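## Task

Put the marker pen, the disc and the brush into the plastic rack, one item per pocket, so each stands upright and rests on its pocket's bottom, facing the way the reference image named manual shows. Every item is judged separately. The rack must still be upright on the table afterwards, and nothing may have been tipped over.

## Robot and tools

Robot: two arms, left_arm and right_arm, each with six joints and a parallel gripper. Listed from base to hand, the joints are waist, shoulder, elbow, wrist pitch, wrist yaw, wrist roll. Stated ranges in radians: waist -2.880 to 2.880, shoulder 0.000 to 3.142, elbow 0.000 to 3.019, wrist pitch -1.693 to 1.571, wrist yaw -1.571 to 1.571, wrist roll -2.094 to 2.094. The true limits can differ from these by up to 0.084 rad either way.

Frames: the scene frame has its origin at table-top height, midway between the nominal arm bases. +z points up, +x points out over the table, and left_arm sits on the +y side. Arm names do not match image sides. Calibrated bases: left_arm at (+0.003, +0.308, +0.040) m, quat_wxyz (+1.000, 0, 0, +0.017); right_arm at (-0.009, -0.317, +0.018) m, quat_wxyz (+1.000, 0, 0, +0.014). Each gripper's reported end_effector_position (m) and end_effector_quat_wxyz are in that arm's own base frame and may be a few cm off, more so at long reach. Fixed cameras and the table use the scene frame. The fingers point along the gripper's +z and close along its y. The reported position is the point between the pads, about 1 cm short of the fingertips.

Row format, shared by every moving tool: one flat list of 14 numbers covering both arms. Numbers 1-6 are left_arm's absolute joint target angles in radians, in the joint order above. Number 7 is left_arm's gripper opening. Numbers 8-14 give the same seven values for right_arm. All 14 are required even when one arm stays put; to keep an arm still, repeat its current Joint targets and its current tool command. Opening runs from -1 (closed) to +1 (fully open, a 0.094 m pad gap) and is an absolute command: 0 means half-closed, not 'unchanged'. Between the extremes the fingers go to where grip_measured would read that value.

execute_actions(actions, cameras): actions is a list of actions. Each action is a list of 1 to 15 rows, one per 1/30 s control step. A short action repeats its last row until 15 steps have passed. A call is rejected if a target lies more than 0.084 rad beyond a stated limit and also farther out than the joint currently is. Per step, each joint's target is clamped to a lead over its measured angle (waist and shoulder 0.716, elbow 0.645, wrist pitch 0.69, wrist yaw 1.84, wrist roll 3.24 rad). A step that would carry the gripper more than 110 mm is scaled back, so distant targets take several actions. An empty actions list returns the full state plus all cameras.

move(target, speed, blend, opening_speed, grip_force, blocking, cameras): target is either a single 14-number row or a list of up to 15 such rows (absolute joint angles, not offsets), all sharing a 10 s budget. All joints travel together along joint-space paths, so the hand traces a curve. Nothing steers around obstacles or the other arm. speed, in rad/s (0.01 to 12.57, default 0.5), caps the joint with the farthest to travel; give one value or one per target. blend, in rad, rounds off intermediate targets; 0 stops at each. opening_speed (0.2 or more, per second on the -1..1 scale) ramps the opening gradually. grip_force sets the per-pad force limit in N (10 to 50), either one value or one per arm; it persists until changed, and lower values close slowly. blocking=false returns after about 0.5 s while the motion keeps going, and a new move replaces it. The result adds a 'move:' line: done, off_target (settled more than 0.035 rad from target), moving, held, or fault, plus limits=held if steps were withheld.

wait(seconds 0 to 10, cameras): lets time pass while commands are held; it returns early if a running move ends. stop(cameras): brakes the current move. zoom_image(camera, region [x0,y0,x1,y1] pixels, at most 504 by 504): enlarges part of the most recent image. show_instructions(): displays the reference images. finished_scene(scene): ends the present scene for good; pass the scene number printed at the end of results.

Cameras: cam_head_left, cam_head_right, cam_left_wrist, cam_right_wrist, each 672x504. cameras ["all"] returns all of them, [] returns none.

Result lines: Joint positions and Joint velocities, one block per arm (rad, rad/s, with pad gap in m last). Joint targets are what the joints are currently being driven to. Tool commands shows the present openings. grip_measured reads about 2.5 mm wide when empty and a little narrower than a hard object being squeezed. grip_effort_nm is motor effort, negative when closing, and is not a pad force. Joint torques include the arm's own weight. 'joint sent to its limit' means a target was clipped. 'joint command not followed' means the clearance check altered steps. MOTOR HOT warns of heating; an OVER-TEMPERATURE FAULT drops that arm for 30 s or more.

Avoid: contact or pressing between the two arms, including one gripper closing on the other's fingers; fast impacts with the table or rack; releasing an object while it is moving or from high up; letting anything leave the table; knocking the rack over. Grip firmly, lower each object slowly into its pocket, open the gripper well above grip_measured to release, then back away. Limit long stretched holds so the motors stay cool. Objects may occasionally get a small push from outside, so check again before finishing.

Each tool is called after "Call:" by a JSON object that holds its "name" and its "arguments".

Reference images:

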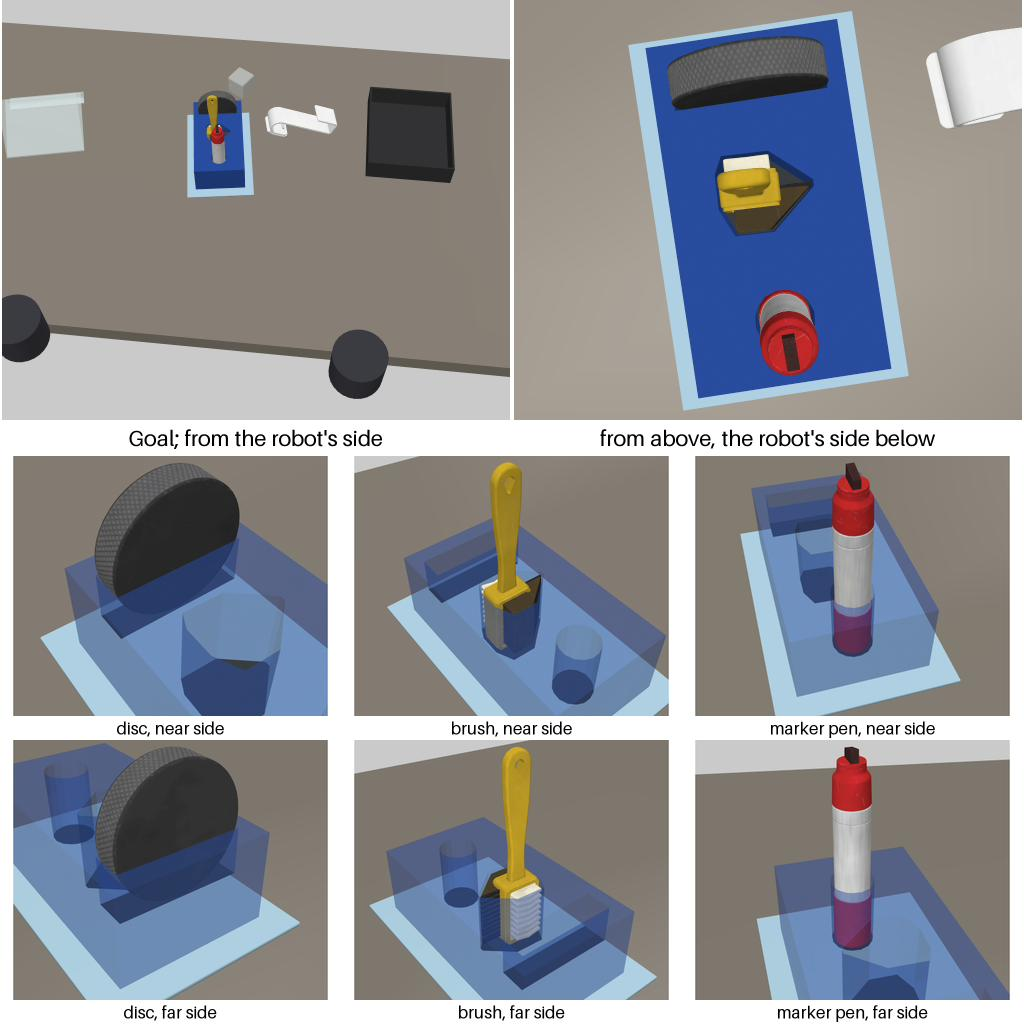

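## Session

Call:
{"name": "execute_actions", "arguments": {"actions": []}}

Call:
{"name": "zoom_image", "arguments": {"camera": "cam_head_left", "region": [170, 140, 420, 330]}}

Call:
{"name": "zoom_image", "arguments": {"camera": "cam_head_right", "region": [170, 140, 420, 330]}}

Scene clock: 0.00 s.
left_arm: end_effector_position=(+0.3082, +0.1759, +0.3345) grip_measured=+1.000 grip_effort_nm=n/a end_effector_quat_wxyz=(+0.275, -0.223, +0.886, +0.301) | right_arm: end_effector_position=(+0.6256, -0.0580, +0.3572) grip_measured=+1.000 grip_effort_nm=n/a end_effector_quat_wxyz=(+0.293, +0.179, +0.925, +0.164)
Joint positions: left_arm=[0.248 0.874 0.993 -1.046 -0.58 -0.046 0.094] | right_arm=[-0.175 1.616 1.738 -1.069 -0.304 0.307 0.094]
Joint velocities: within noise
Joint torques (N m): no reading
Heat: left arm: hottest elbow 37 °C; right arm: hottest elbow 32 °C.
Joint targets: left_arm=[0.248 0.872 1.024 -1.041 -0.581 -0.046] | right_arm=[-0.175 1.619 1.765 -1.066 -0.304 0.307]
Tool commands: left_gripper/opening=+1.0 right_gripper/opening=+1.0

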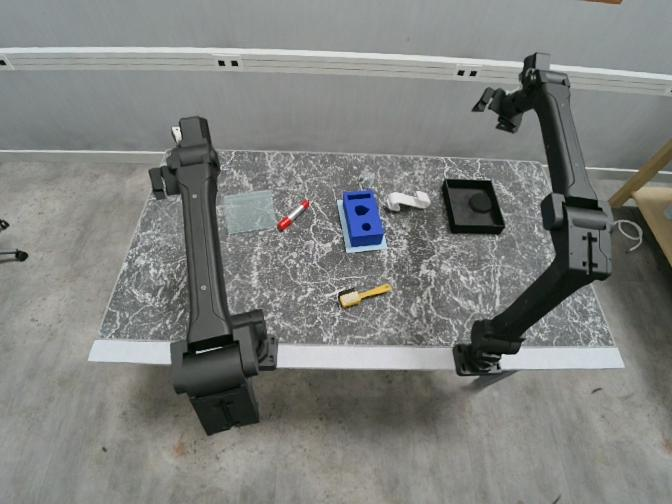

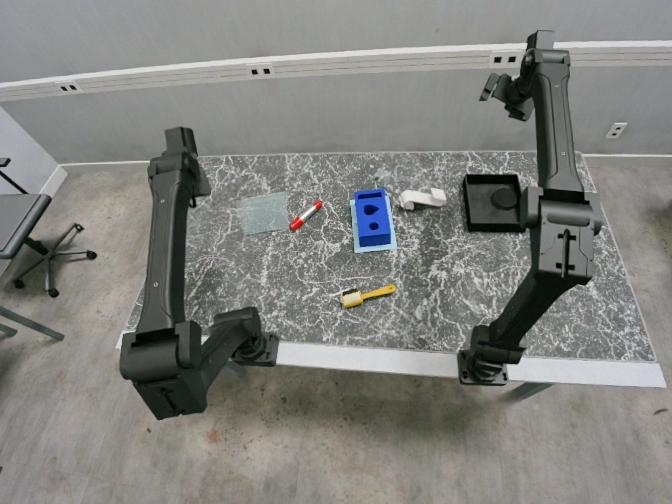

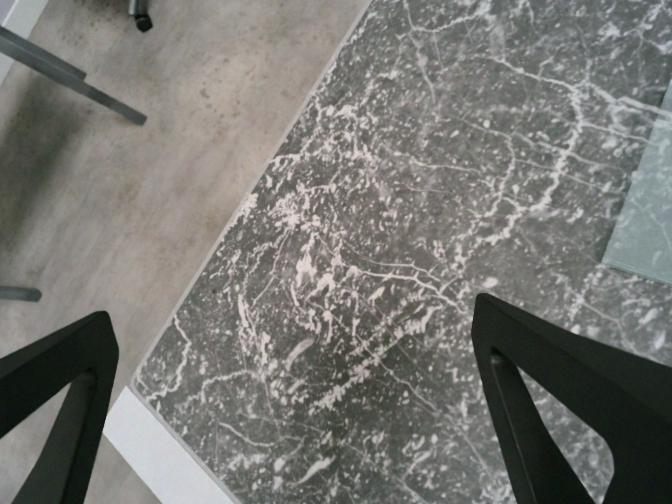

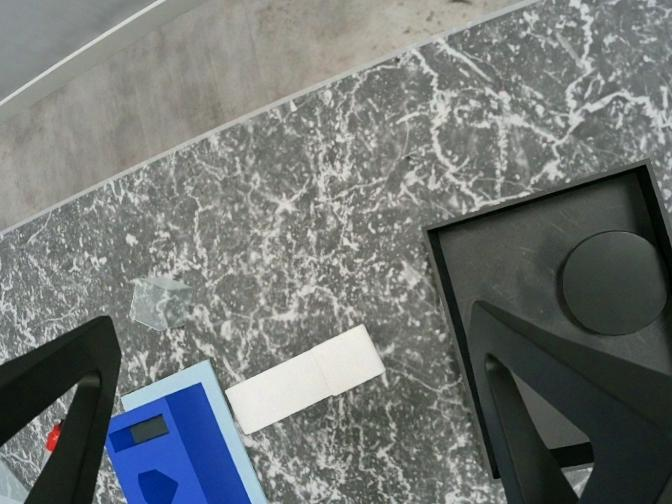

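Scaled by 2.016 from the camera's 672x504 image, which has a finer 960x720 frame.

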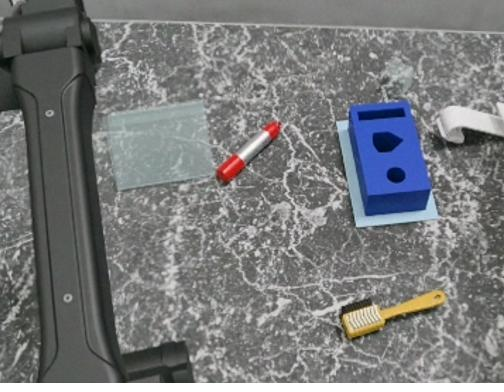

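Scaled by 2.016 from the camera's 672x504 image, which has a finer 960x720 frame.

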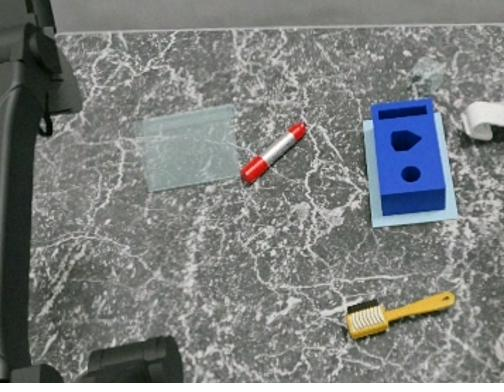

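Call:
{"name": "move", "arguments": {"target": [[-0.2,0.9,1.2,-1.2,0,0,1.0,-0.6,1.3,1.6,-1.2,0,0,1.0],[-1.01,1.315,1.04,-1.295,0,0,1.0,-0.6,1.3,1.6,-1.2,0,0,1.0]], "speed": 1.2, "blend": 0.2, "cameras": ["cam_left_wrist","cam_right_wrist","cam_head_left","cam_head_right"]}}

Call:
{"name": "zoom_image", "arguments": {"camera": "cam_head_left", "region": [330, 170, 400, 250]}}

Call:
{"name": "zoom_image", "arguments": {"camera": "cam_head_right", "region": [330, 170, 400, 250]}}

Scene clock: 21.90 s.
left_arm: end_effector_position=(+0.1935, -0.3033, +0.1568) grip_measured=+1.000 grip_effort_nm=0.01 end_effector_quat_wxyz=(-0.003, +0.474, +0.881, +0.001) | right_arm: end_effector_position=(+0.4164, -0.2818, +0.4381) grip_measured=+1.000 grip_effort_nm=0.00 end_effector_quat_wxyz=(+0.324, +0.280, +0.899, -0.096)
Joint positions: left_arm=[-1.001 1.324 1.033 -1.285 0.001 -0.013 0.094] | right_arm=[-0.595 1.288 1.598 -1.192 -0.003 0.009 0.094]
Joint torques (N m): left_arm=[0.26 -8.29 7.98 -0.25 0.02 0.28] | right_arm=[0.32 -9.35 10.93 1.43 0.12 -0.01]
Heat: left arm: hottest elbow 40 °C; right arm: hottest elbow 37 °C.
Joint targets: left_arm=[-1.010 1.315 1.040 -1.295 0.000 0.000] | right_arm=[-0.600 1.300 1.600 -1.200 0.000 0.000]
move: done

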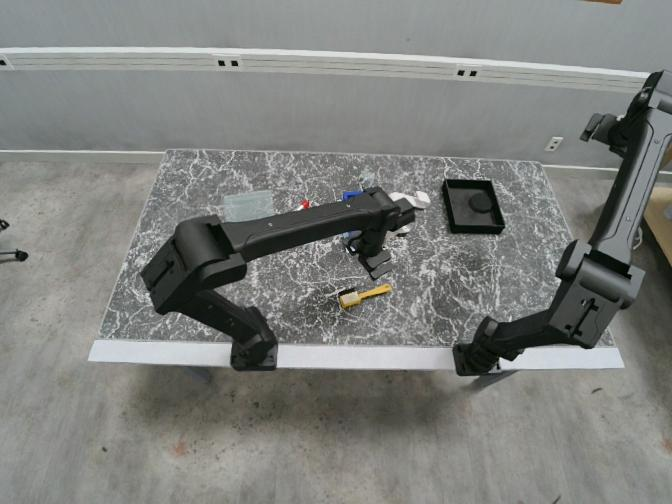

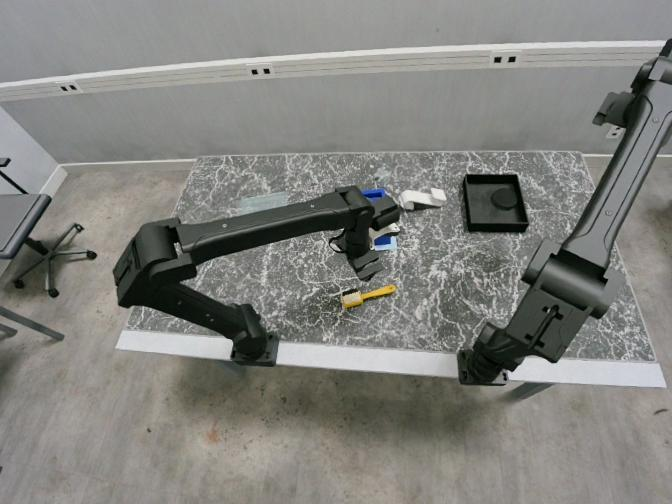

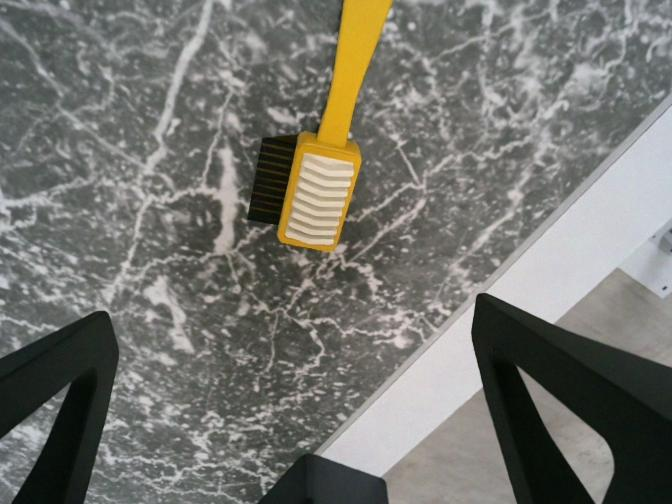

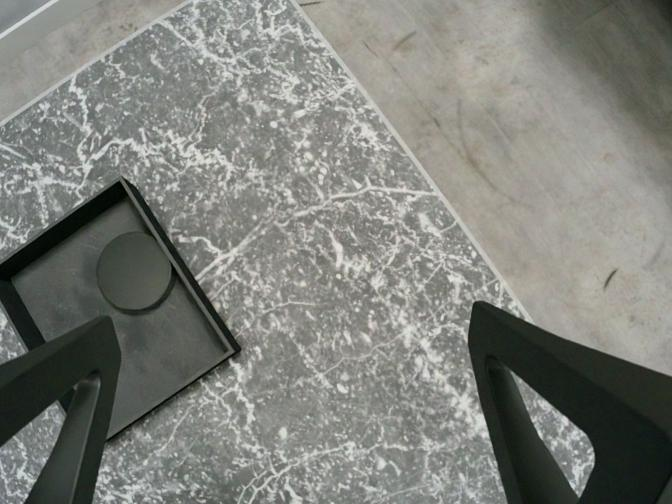

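Scaled by 6.300 from the camera's 672x504 image, which has a finer 960x720 frame.

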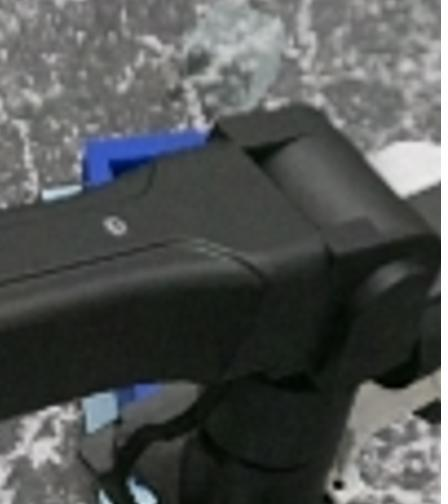

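Scaled by 6.300 from the camera's 672x504 image, which has a finer 960x720 frame.

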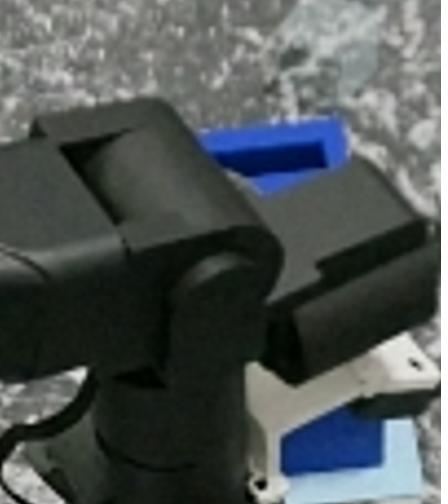

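Call:
{"name": "move", "arguments": {"target": [[0.5,0.9,1.2,-1.2,0,0,1.0,0.0,1.5,1.75,-1.35,0,0.3,1.0],[0.5,0.9,1.2,-1.2,0,0,1.0,0.562,1.89,1.82,-1.473,0,0.45,1.0]], "speed": 1.0, "blend": 0.2, "cameras": ["cam_right_wrist","cam_head_left"]}}

Call:
{"name": "zoom_image", "arguments": {"camera": "cam_head_left", "region": [320, 170, 420, 260]}}

Scene clock: 47.57 s.
left_arm: end_effector_position=(+0.3101, +0.1632, +0.3553) grip_measured=+1.000 grip_effort_nm=0.00 end_effector_quat_wxyz=(+0.284, -0.236, +0.927, +0.068) | right_arm: end_effector_position=(+0.4892, +0.3162, +0.1722) grip_measured=+1.000 grip_effort_nm=0.00 end_effector_quat_wxyz=(-0.008, -0.067, +0.998, -0.004)
Joint positions: left_arm=[0.486 0.904 1.144 -1.218 0 -0.013 0.094] | right_arm=[0.574 1.898 1.774 -1.465 -0.001 0.441 0.094]
Joint torques (N m): left_arm=[2.43 -2.78 12.46 1.95 0.05 0.27] | right_arm=[0.62 -20.72 13.81 0.09 0.09 0.15]
Heat: left arm: hottest elbow 40 °C; right arm: hottest elbow 39 °C.
Joint targets: left_arm=[0.500 0.900 1.200 -1.200 0.000 0.000] | right_arm=[0.562 1.890 1.820 -1.473 0.000 0.450]
move: off_target (left_arm, right_arm); left_arm: the elbow is farthest, 0.056 rad from its target; right_arm: the elbow is farthest, 0.046 rad from its target
Images, in order (width x height): cam_head_left 672x504, cam_right_wrist 672x504.

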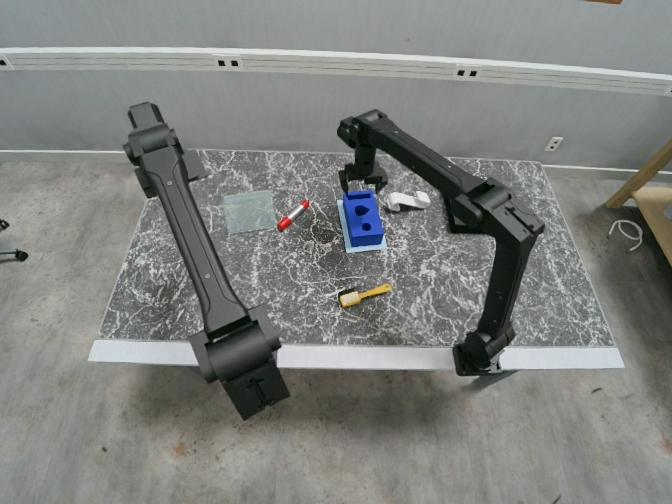

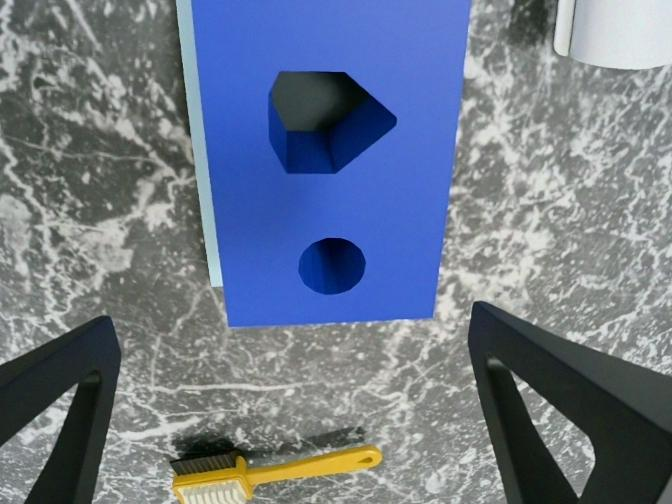

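Scaled by 5.040 from the camera's 672x504 image, which has a finer 960x720 frame.

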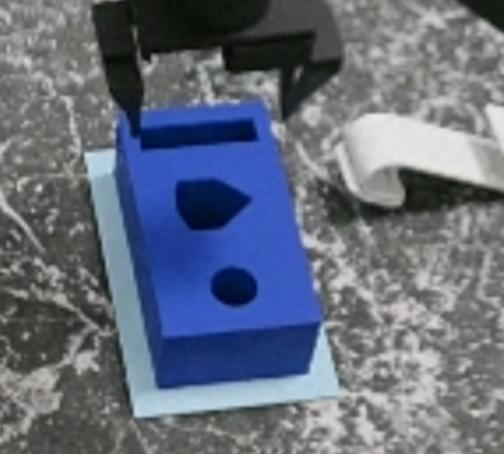

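Call:
{"name": "move", "arguments": {"target": [0.5,0.9,1.2,-1.2,0,0,1.0,0.605,1.95,1.745,-1.36,0,0.475,0.1], "speed": 0.4, "cameras": ["cam_right_wrist","cam_head_left"]}}

Call:
{"name": "zoom_image", "arguments": {"camera": "cam_head_left", "region": [320, 170, 420, 260]}}

Scene clock: 68.77 s.
left_arm: end_effector_position=(+0.3101, +0.1632, +0.3553) grip_measured=+1.000 grip_effort_nm=0.00 end_effector_quat_wxyz=(+0.284, -0.236, +0.927, +0.068) | right_arm: end_effector_position=(+0.4950, +0.3329, +0.1353) grip_measured=+0.102 grip_effort_nm=-0.12 end_effector_quat_wxyz=(+0.000, -0.063, +0.998, +0.001)
Joint positions: left_arm=[0.486 0.904 1.144 -1.218 0 -0.013 0.094] | right_arm=[0.593 1.94 1.741 -1.37 -0.001 0.466 0.052]
Joint torques (N m): left_arm=[2.32 -2.78 12.45 1.95 0.05 0.26] | right_arm=[1.38 -20.37 10.17 0.84 0.08 0.11]
Heat: left arm: hottest elbow 45 °C; right arm: hottest elbow 41 °C.
Joint targets: left_arm=[0.500 0.900 1.200 -1.200 0.000 0.000] | right_arm=[0.605 1.950 1.745 -1.360 0.000 0.475]
move: off_target (left_arm); left_arm: the elbow is farthest, 0.056 rad from its target
Images, in order (width x height): cam_head_left 672x504, cam_right_wrist 672x504.

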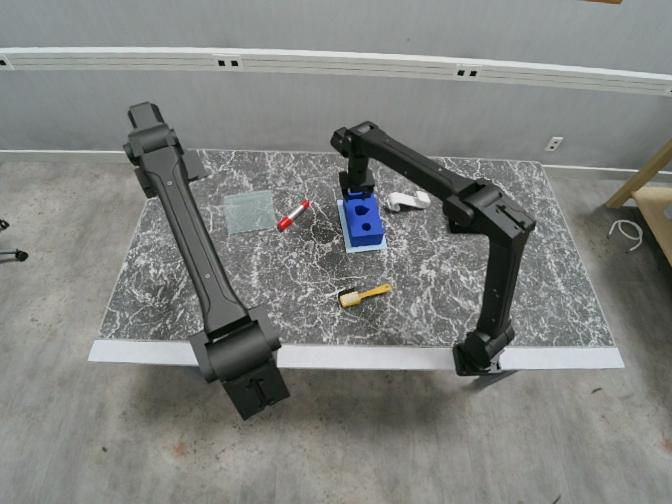

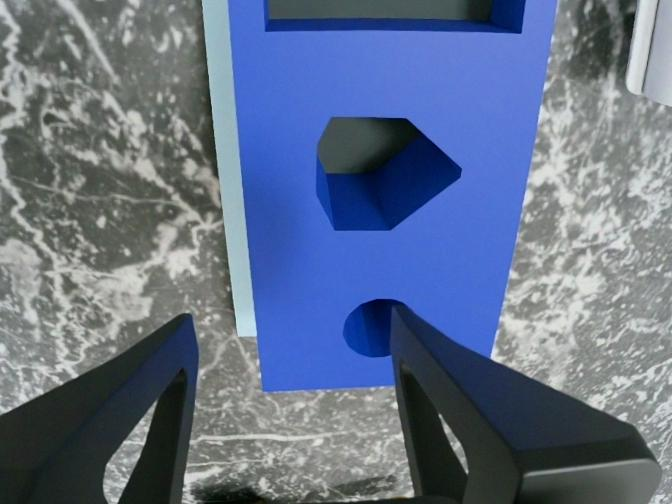

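Scaled by 5.040 from the camera's 672x504 image, which has a finer 960x720 frame.

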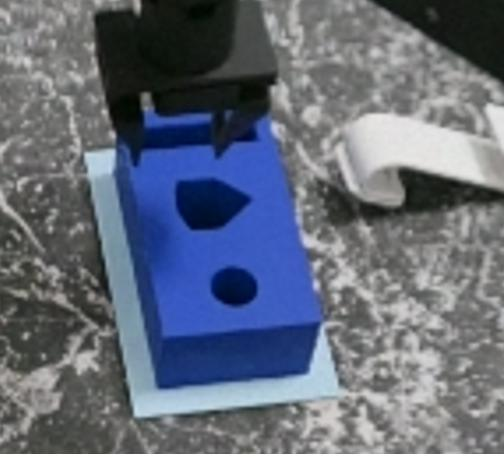

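Call:
{"name": "move", "arguments": {"target": [0.5,0.9,1.2,-1.2,0,0,1.0,0.622,2.015,1.657,-1.213,0,0.482,0.1], "speed": 0.3, "cameras": ["cam_right_wrist","cam_head_left"]}}

Call:
{"name": "zoom_image", "arguments": {"camera": "cam_head_left", "region": [320, 170, 420, 260]}}

Scene clock: 74.90 s.
left_arm: end_effector_position=(+0.3101, +0.1632, +0.3553) grip_measured=+1.000 grip_effort_nm=0.00 end_effector_quat_wxyz=(+0.284, -0.236, +0.927, +0.068) | right_arm: end_effector_position=(+0.4931, +0.3418, +0.0642) grip_measured=+0.102 grip_effort_nm=-0.11 end_effector_quat_wxyz=(-0.003, -0.067, +0.998, -0.001)
Joint positions: left_arm=[0.486 0.904 1.144 -1.218 0 -0.013 0.094] | right_arm=[0.607 2.008 1.653 -1.223 -0.001 0.473 0.052]
Joint torques (N m): left_arm=[2.32 -2.84 12.48 1.96 0.04 0.26] | right_arm=[2.08 -19.78 9.69 0.81 0 0.17]
Heat: left arm: hottest elbow 47 °C; right arm: hottest elbow 41 °C.
Joint targets: left_arm=[0.500 0.900 1.200 -1.200 0.000 0.000] | right_arm=[0.622 2.015 1.657 -1.213 0.000 0.482]
move: off_target (left_arm); left_arm: the elbow is farthest, 0.056 rad from its target
Images, in order (width x height): cam_head_left 672x504, cam_right_wrist 672x504.

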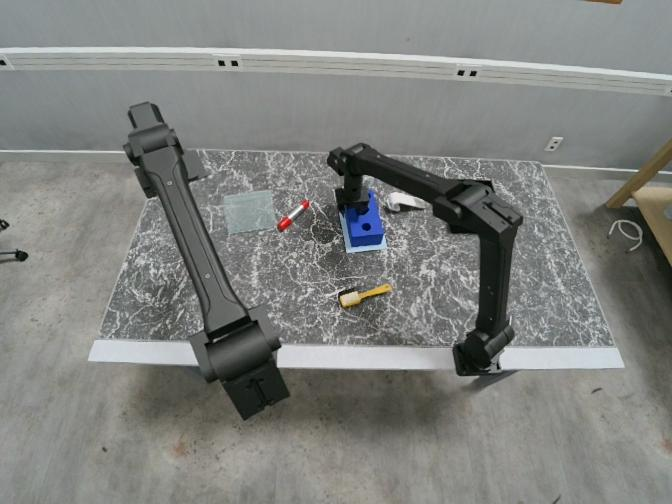

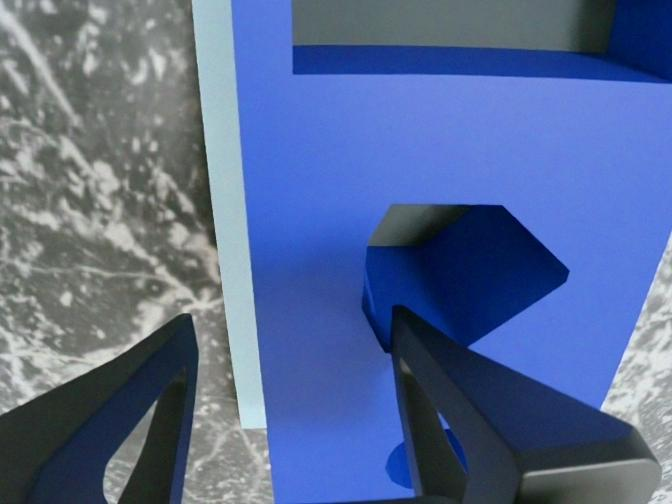

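Scaled by 5.040 from the camera's 672x504 image, which has a finer 960x720 frame.

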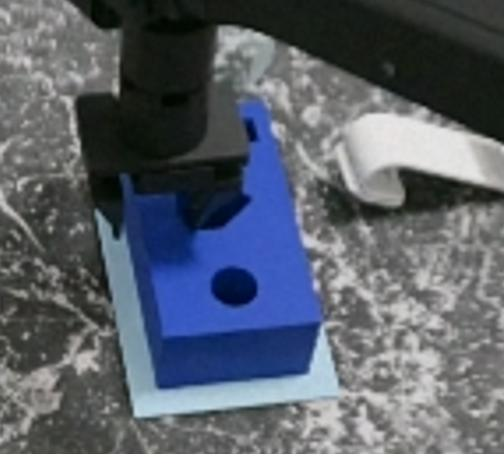

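Call:
{"name": "move", "arguments": {"target": [0.5,0.9,1.2,-1.2,0,0,1.0,0.618,2.062,1.605,-1.111,0,0.478,0.1], "speed": 0.15, "cameras": ["cam_right_wrist","cam_head_left"]}}

Call:
{"name": "zoom_image", "arguments": {"camera": "cam_head_left", "region": [320, 170, 420, 260]}}

Scene clock: 82.23 s.
left_arm: end_effector_position=(+0.3101, +0.1632, +0.3553) grip_measured=+1.000 grip_effort_nm=0.00 end_effector_quat_wxyz=(+0.284, -0.236, +0.927, +0.068) | right_arm: end_effector_position=(+0.5027, +0.3478, +0.0373) grip_measured=+0.102 grip_effort_nm=-0.12 end_effector_quat_wxyz=(+0.019, -0.067, +0.998, +0.010)
Joint positions: left_arm=[0.486 0.904 1.144 -1.218 0 -0.013 0.094] | right_arm=[0.607 2.032 1.617 -1.112 0.002 0.473 0.052]
Joint torques (N m): left_arm=[2.26 -2.9 12.41 1.98 0.04 0.26] | right_arm=[1.44 -18.43 8.21 0.62 -0.07 0.13]
Heat: left arm: hottest elbow 48 °C; right arm: hottest elbow 41 °C.
Joint targets: left_arm=[0.500 0.900 1.200 -1.200 0.000 0.000] | right_arm=[0.618 2.062 1.605 -1.111 0.000 0.478]
move: off_target (left_arm); left_arm: the elbow is farthest, 0.056 rad from its target
Images, in order (width x height): cam_head_left 672x504, cam_right_wrist 672x504.

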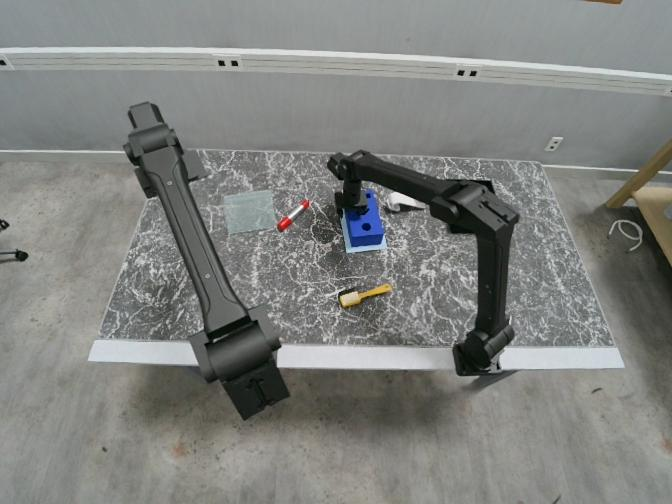

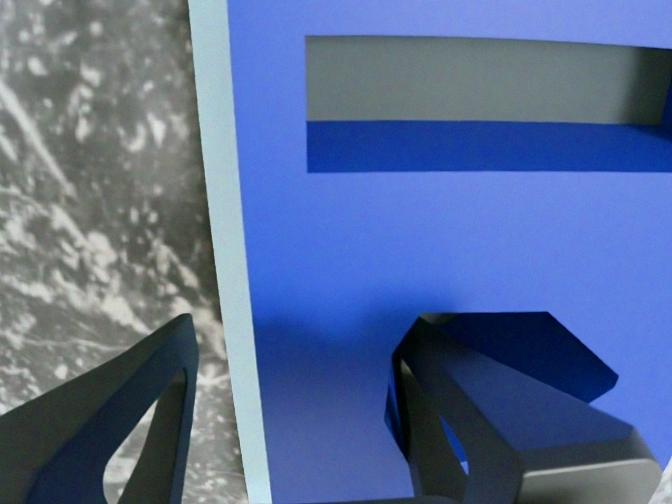

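Scaled by 5.040 from the camera's 672x504 image, which has a finer 960x720 frame.

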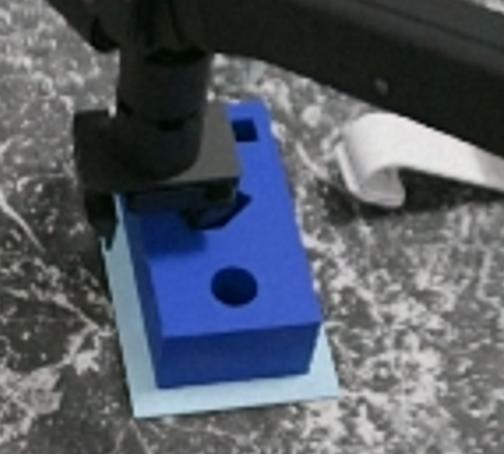

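Call:
{"name": "move", "arguments": {"target": [0.5,0.9,1.2,-1.2,0,0,1.0,0.612,2.032,1.65,-1.16,0,0.478,0.1], "speed": 0.15, "cameras": ["cam_right_wrist","cam_head_right"]}}

Call:
{"name": "zoom_image", "arguments": {"camera": "cam_head_right", "region": [330, 170, 430, 260]}}

Call:
{"name": "zoom_image", "arguments": {"camera": "cam_right_wrist", "region": [160, 160, 560, 460]}}

Scene clock: 90.13 s.
left_arm: end_effector_position=(+0.3101, +0.1632, +0.3553) grip_measured=+1.000 grip_effort_nm=0.00 end_effector_quat_wxyz=(+0.284, -0.236, +0.927, +0.068) | right_arm: end_effector_position=(+0.4983, +0.3447, +0.0381) grip_measured=+0.102 grip_effort_nm=-0.12 end_effector_quat_wxyz=(+0.009, -0.067, +0.998, +0.004)
Joint positions: left_arm=[0.486 0.904 1.144 -1.218 0 -0.013 0.094] | right_arm=[0.607 2.032 1.619 -1.138 0.002 0.473 0.052]
Joint torques (N m): left_arm=[2.32 -2.84 12.49 1.95 0.05 0.27] | right_arm=[1.32 -20.95 11.64 -0.29 -0.07 0.13]
Heat: left arm: hottest elbow 49 °C; right arm: hottest elbow 40 °C.
Joint targets: left_arm=[0.500 0.900 1.200 -1.200 0.000 0.000] | right_arm=[0.612 2.032 1.650 -1.160 0.000 0.478]
move: off_target (left_arm); left_arm: the elbow is farthest, 0.056 rad from its target
Images, in order (width x height): cam_head_right 672x504, cam_right_wrist 672x504.

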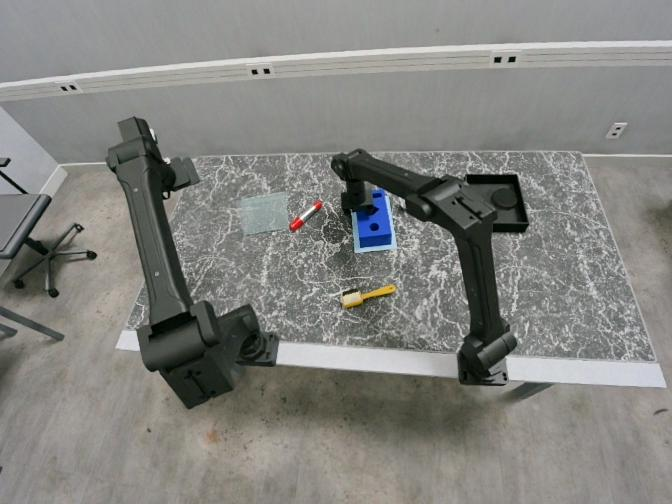

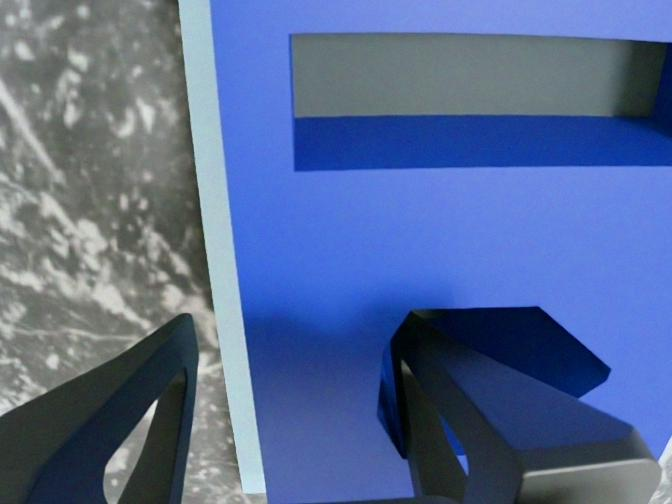

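Scaled by 5.040 from the camera's 672x504 image, which has a finer 960x720 frame.

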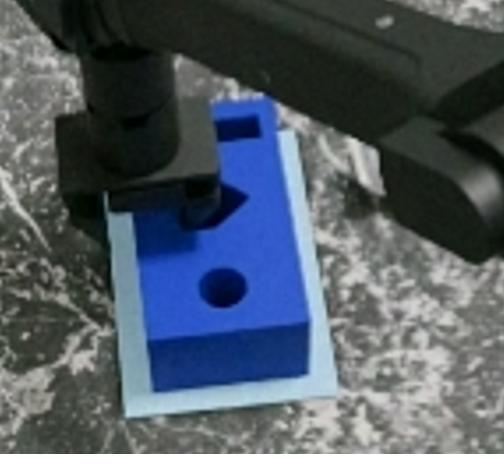

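Scaled by 1.260 from the camera's 672x504 image, which has a finer 960x720 frame.

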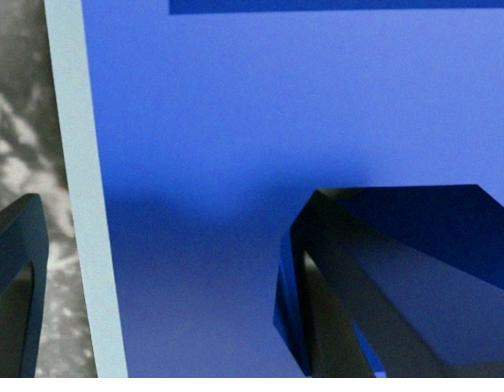

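Call:
{"name": "move", "arguments": {"target": [[0.5,0.9,1.2,-1.2,0,0,1.0,0.612,2.00,1.67,-1.179,0,0.478,0.1],[0.5,0.9,1.2,-1.2,0,0,1.0,0.612,2.053,1.587,-1.104,0,0.478,0.1]], "speed": 0.15, "cameras": ["cam_right_wrist","cam_head_right"]}}

Call:
{"name": "zoom_image", "arguments": {"camera": "cam_head_right", "region": [330, 170, 430, 260]}}

Scene clock: 96.93 s.
left_arm: end_effector_position=(+0.3101, +0.1632, +0.3553) grip_measured=+1.000 grip_effort_nm=0.00 end_effector_quat_wxyz=(+0.284, -0.236, +0.927, +0.068) | right_arm: end_effector_position=(+0.4998, +0.3455, +0.0357) grip_measured=+0.102 grip_effort_nm=-0.11 end_effector_quat_wxyz=(+0.019, -0.067, +0.998, +0.009)
Joint positions: left_arm=[0.486 0.904 1.144 -1.218 0 -0.013 0.094] | right_arm=[0.607 2.025 1.6 -1.103 0.004 0.473 0.052]
Joint torques (N m): left_arm=[2.26 -2.9 12.48 1.98 0.04 0.26] | right_arm=[1.03 -17.9 8.12 0.51 -0.13 0.13]
Heat: left arm: hottest elbow 49 °C; right arm: hottest elbow 41 °C.
Joint targets: left_arm=[0.500 0.900 1.200 -1.200 0.000 0.000] | right_arm=[0.612 2.053 1.587 -1.104 0.000 0.478]
move: off_target (left_arm); left_arm: the elbow is farthest, 0.056 rad from its target
Images, in order (width x height): cam_head_right 672x504, cam_right_wrist 672x504.

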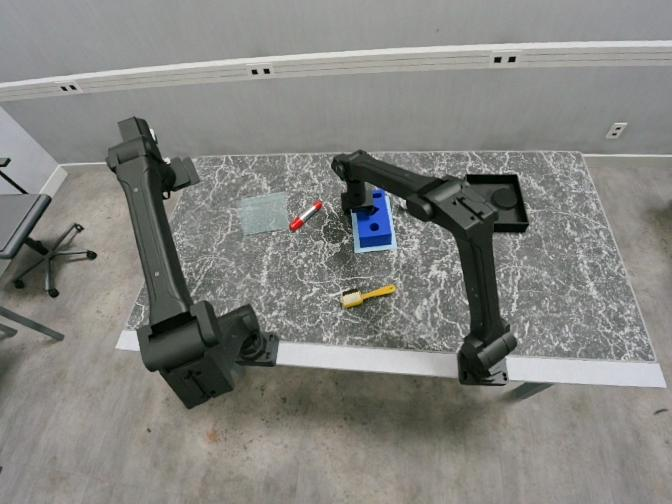

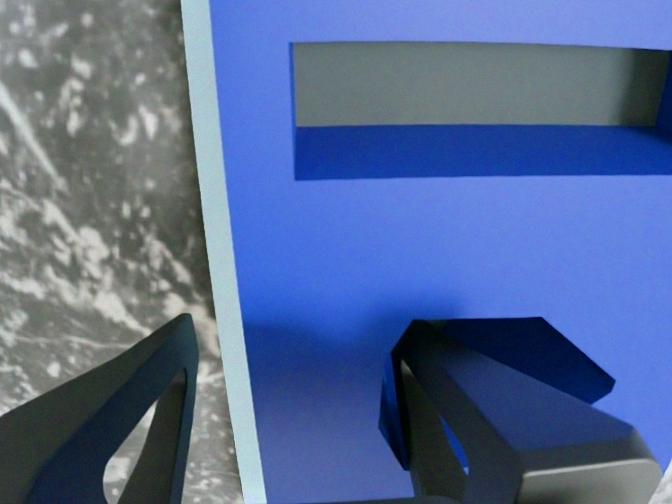

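Scaled by 5.040 from the camera's 672x504 image, which has a finer 960x720 frame.

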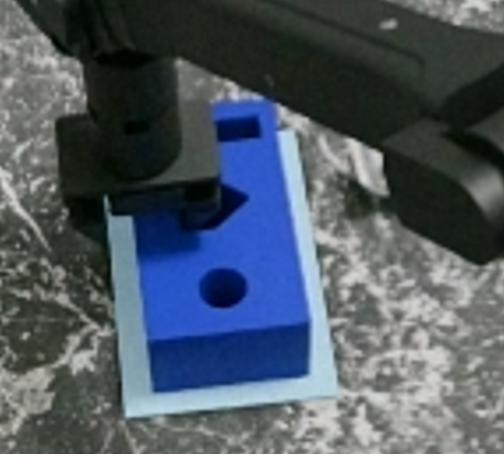

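Call:
{"name": "move", "arguments": {"target": [[0.5,0.9,1.2,-1.2,0,0,1.0,0.612,1.98,1.68,-1.19,0,0.478,0.1]], "speed": 0.2, "cameras": ["cam_right_wrist"]}}

Scene clock: 113.30 s.
left_arm: end_effector_position=(+0.3101, +0.1632, +0.3553) grip_measured=+1.000 grip_effort_nm=0.00 end_effector_quat_wxyz=(+0.284, -0.236, +0.927, +0.068) | right_arm: end_effector_position=(+0.4989, +0.3450, +0.0724) grip_measured=+0.102 grip_effort_nm=-0.11 end_effector_quat_wxyz=(+0.019, -0.067, +0.998, +0.010)
Joint positions: left_arm=[0.486 0.904 1.144 -1.218 0 -0.013 0.094] | right_arm=[0.607 1.985 1.639 -1.181 0.003 0.473 0.052]
Joint torques (N m): left_arm=[2.43 -2.84 12.46 1.92 0.05 0.27] | right_arm=[1.32 -20.78 12.86 0.17 -0.11 0.11]
Heat: left arm: hottest elbow 51 °C; right arm: hottest elbow 39 °C.
Joint targets: left_arm=[0.500 0.900 1.200 -1.200 0.000 0.000] | right_arm=[0.612 1.980 1.680 -1.190 0.000 0.478]
move: off_target (left_arm, right_arm); left_arm: the elbow is farthest, 0.056 rad from its target; right_arm: the elbow is farthest, 0.041 rad from its target
Images, in order (width x height): cam_right_wrist 672x504.

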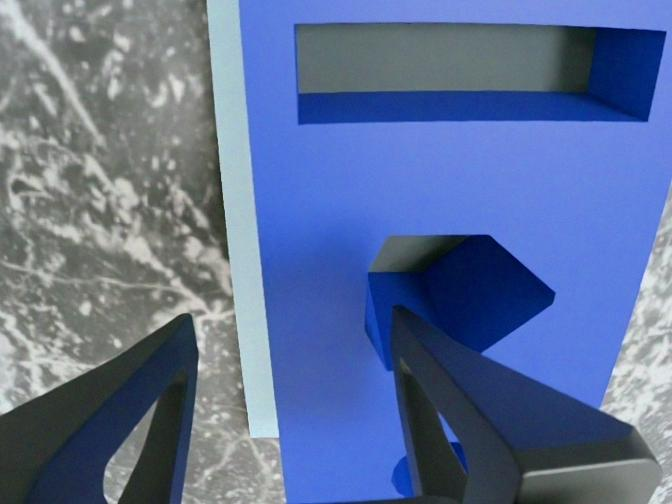

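Call:
{"name": "move", "arguments": {"target": [[0.5,0.9,1.2,-1.2,0,0,1.0,0.614,2.00,1.612,-1.175,0,0.478,0.1],[0.5,0.9,1.2,-1.2,0,0,1.0,0.614,2.047,1.576,-1.10,0,0.478,0.1]], "speed": 0.15, "cameras": ["cam_right_wrist"]}}

Scene clock: 121.53 s.
left_arm: end_effector_position=(+0.3101, +0.1632, +0.3553) grip_measured=+1.000 grip_effort_nm=0.00 end_effector_quat_wxyz=(+0.284, -0.236, +0.927, +0.068) | right_arm: end_effector_position=(+0.4977, +0.3441, +0.0365) grip_measured=+0.102 grip_effort_nm=-0.11 end_effector_quat_wxyz=(+0.020, -0.067, +0.998, +0.010)
Joint positions: left_arm=[0.486 0.904 1.144 -1.218 0 -0.013 0.094] | right_arm=[0.607 2.017 1.59 -1.099 0.004 0.473 0.052]
Joint torques (N m): left_arm=[2.32 -2.84 12.44 1.99 0.05 0.27] | right_arm=[1.49 -17.73 8.03 0.43 -0.11 0.12]
Heat: left arm: hottest elbow 51 °C; right arm: hottest elbow 39 °C.
Joint targets: left_arm=[0.500 0.900 1.200 -1.200 0.000 0.000] | right_arm=[0.614 2.047 1.576 -1.100 0.000 0.478]
move: off_target (left_arm); left_arm: the elbow is farthest, 0.056 rad from its target
Images, in order (width x height): cam_right_wrist 672x504.

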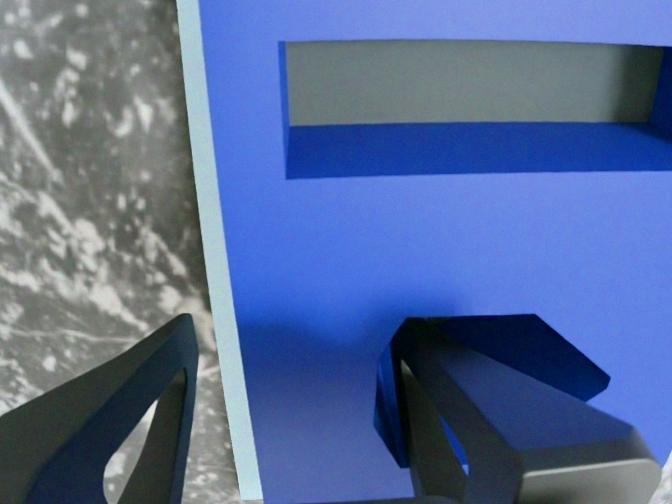

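Call:
{"name": "move", "arguments": {"target": [[0.5,0.9,1.2,-1.2,0,0,1.0,0.612,1.98,1.66,-1.19,0,0.478,0.1],[0.5,0.9,1.2,-1.2,0,0,1.0,0.608,2.00,1.590,-1.16,0,0.478,0.42],[0.5,0.9,1.2,-1.2,0,0,1.0,0.608,2.047,1.556,-1.09,0,0.478,0.42]], "speed": 0.15, "cameras": ["cam_right_wrist"]}}

Scene clock: 138.13 s.
left_arm: end_effector_position=(+0.3101, +0.1632, +0.3553) grip_measured=+1.000 grip_effort_nm=0.00 end_effector_quat_wxyz=(+0.284, -0.236, +0.927, +0.068) | right_arm: end_effector_position=(+0.4950, +0.3421, +0.0322) grip_measured=+0.418 grip_effort_nm=0.13 end_effector_quat_wxyz=(+0.019, -0.067, +0.998, +0.009)
Joint positions: left_arm=[0.486 0.904 1.144 -1.218 0 -0.013 0.094] | right_arm=[0.607 2.015 1.574 -1.087 0.004 0.473 0.067]
Joint torques (N m): left_arm=[2.08 -2.96 12.46 1.96 0.05 0.26] | right_arm=[0.62 -17.96 7.66 0.46 -0.12 0.11]
Heat: left arm: hottest elbow 52 °C; right arm: hottest elbow 39 °C.
Joint targets: left_arm=[0.500 0.900 1.200 -1.200 0.000 0.000] | right_arm=[0.608 2.047 1.556 -1.090 0.000 0.478]
move: off_target (left_arm); left_arm: the elbow is farthest, 0.056 rad from its target
Images, in order (width x height): cam_right_wrist 672x504.

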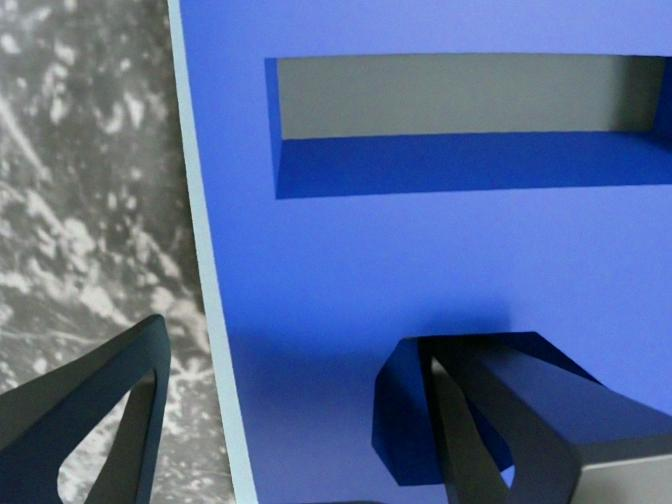

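Call:
{"name": "move", "arguments": {"target": [[0.5,0.9,1.2,-1.2,0,0,1.0,0.608,2.07,1.550,-1.06,0,0.478,0.42]], "speed": 0.1, "cameras": ["cam_right_wrist","cam_head_left"]}}

Call:
{"name": "zoom_image", "arguments": {"camera": "cam_head_left", "region": [320, 170, 400, 250]}}

Scene clock: 144.73 s.
left_arm: end_effector_position=(+0.3101, +0.1632, +0.3553) grip_measured=+1.000 grip_effort_nm=0.00 end_effector_quat_wxyz=(+0.284, -0.236, +0.927, +0.068) | right_arm: end_effector_position=(+0.4975, +0.3437, +0.0275) grip_measured=+0.418 grip_effort_nm=0.13 end_effector_quat_wxyz=(+0.023, -0.067, +0.997, +0.011)
Joint positions: left_arm=[0.486 0.904 1.144 -1.218 0 -0.013 0.094] | right_arm=[0.607 2.022 1.571 -1.068 0.005 0.473 0.067]
Joint torques (N m): left_arm=[2.32 -2.84 12.44 1.95 0.04 0.26] | right_arm=[0.67 -16.38 7.38 0.94 -0.17 0.14]
Heat: left arm: hottest elbow 53 °C; right arm: hottest elbow 39 °C.
Joint targets: left_arm=[0.500 0.900 1.200 -1.200 0.000 0.000] | right_arm=[0.608 2.070 1.550 -1.060 0.000 0.478]
move: off_target (left_arm, right_arm); left_arm: the elbow is farthest, 0.056 rad from its target; right_arm: the shoulder is farthest, 0.048 rad from its target
Images, in order (width x height): cam_head_left 672x504, cam_right_wrist 672x504.

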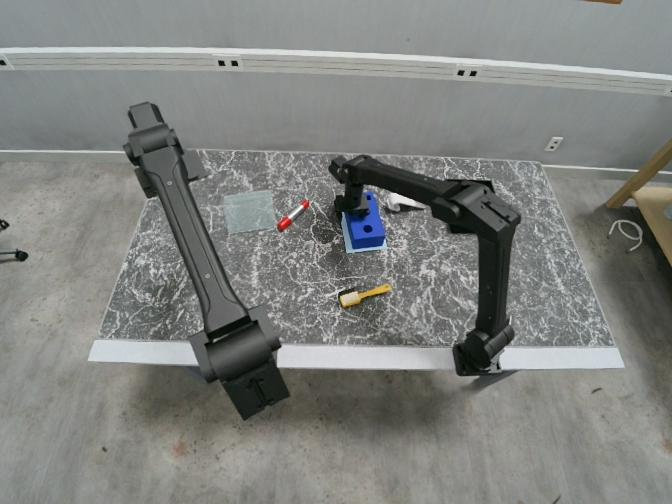

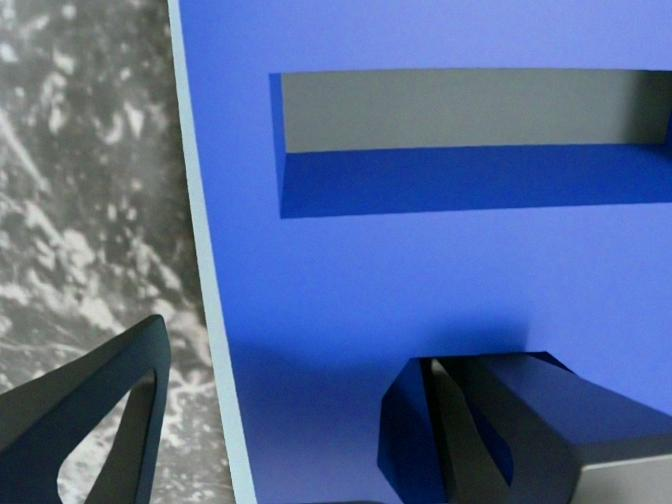

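Scaled by 6.300 from the camera's 672x504 image, which has a finer 960x720 frame.

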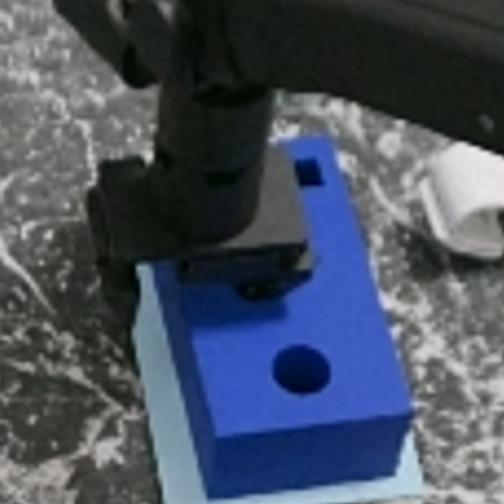

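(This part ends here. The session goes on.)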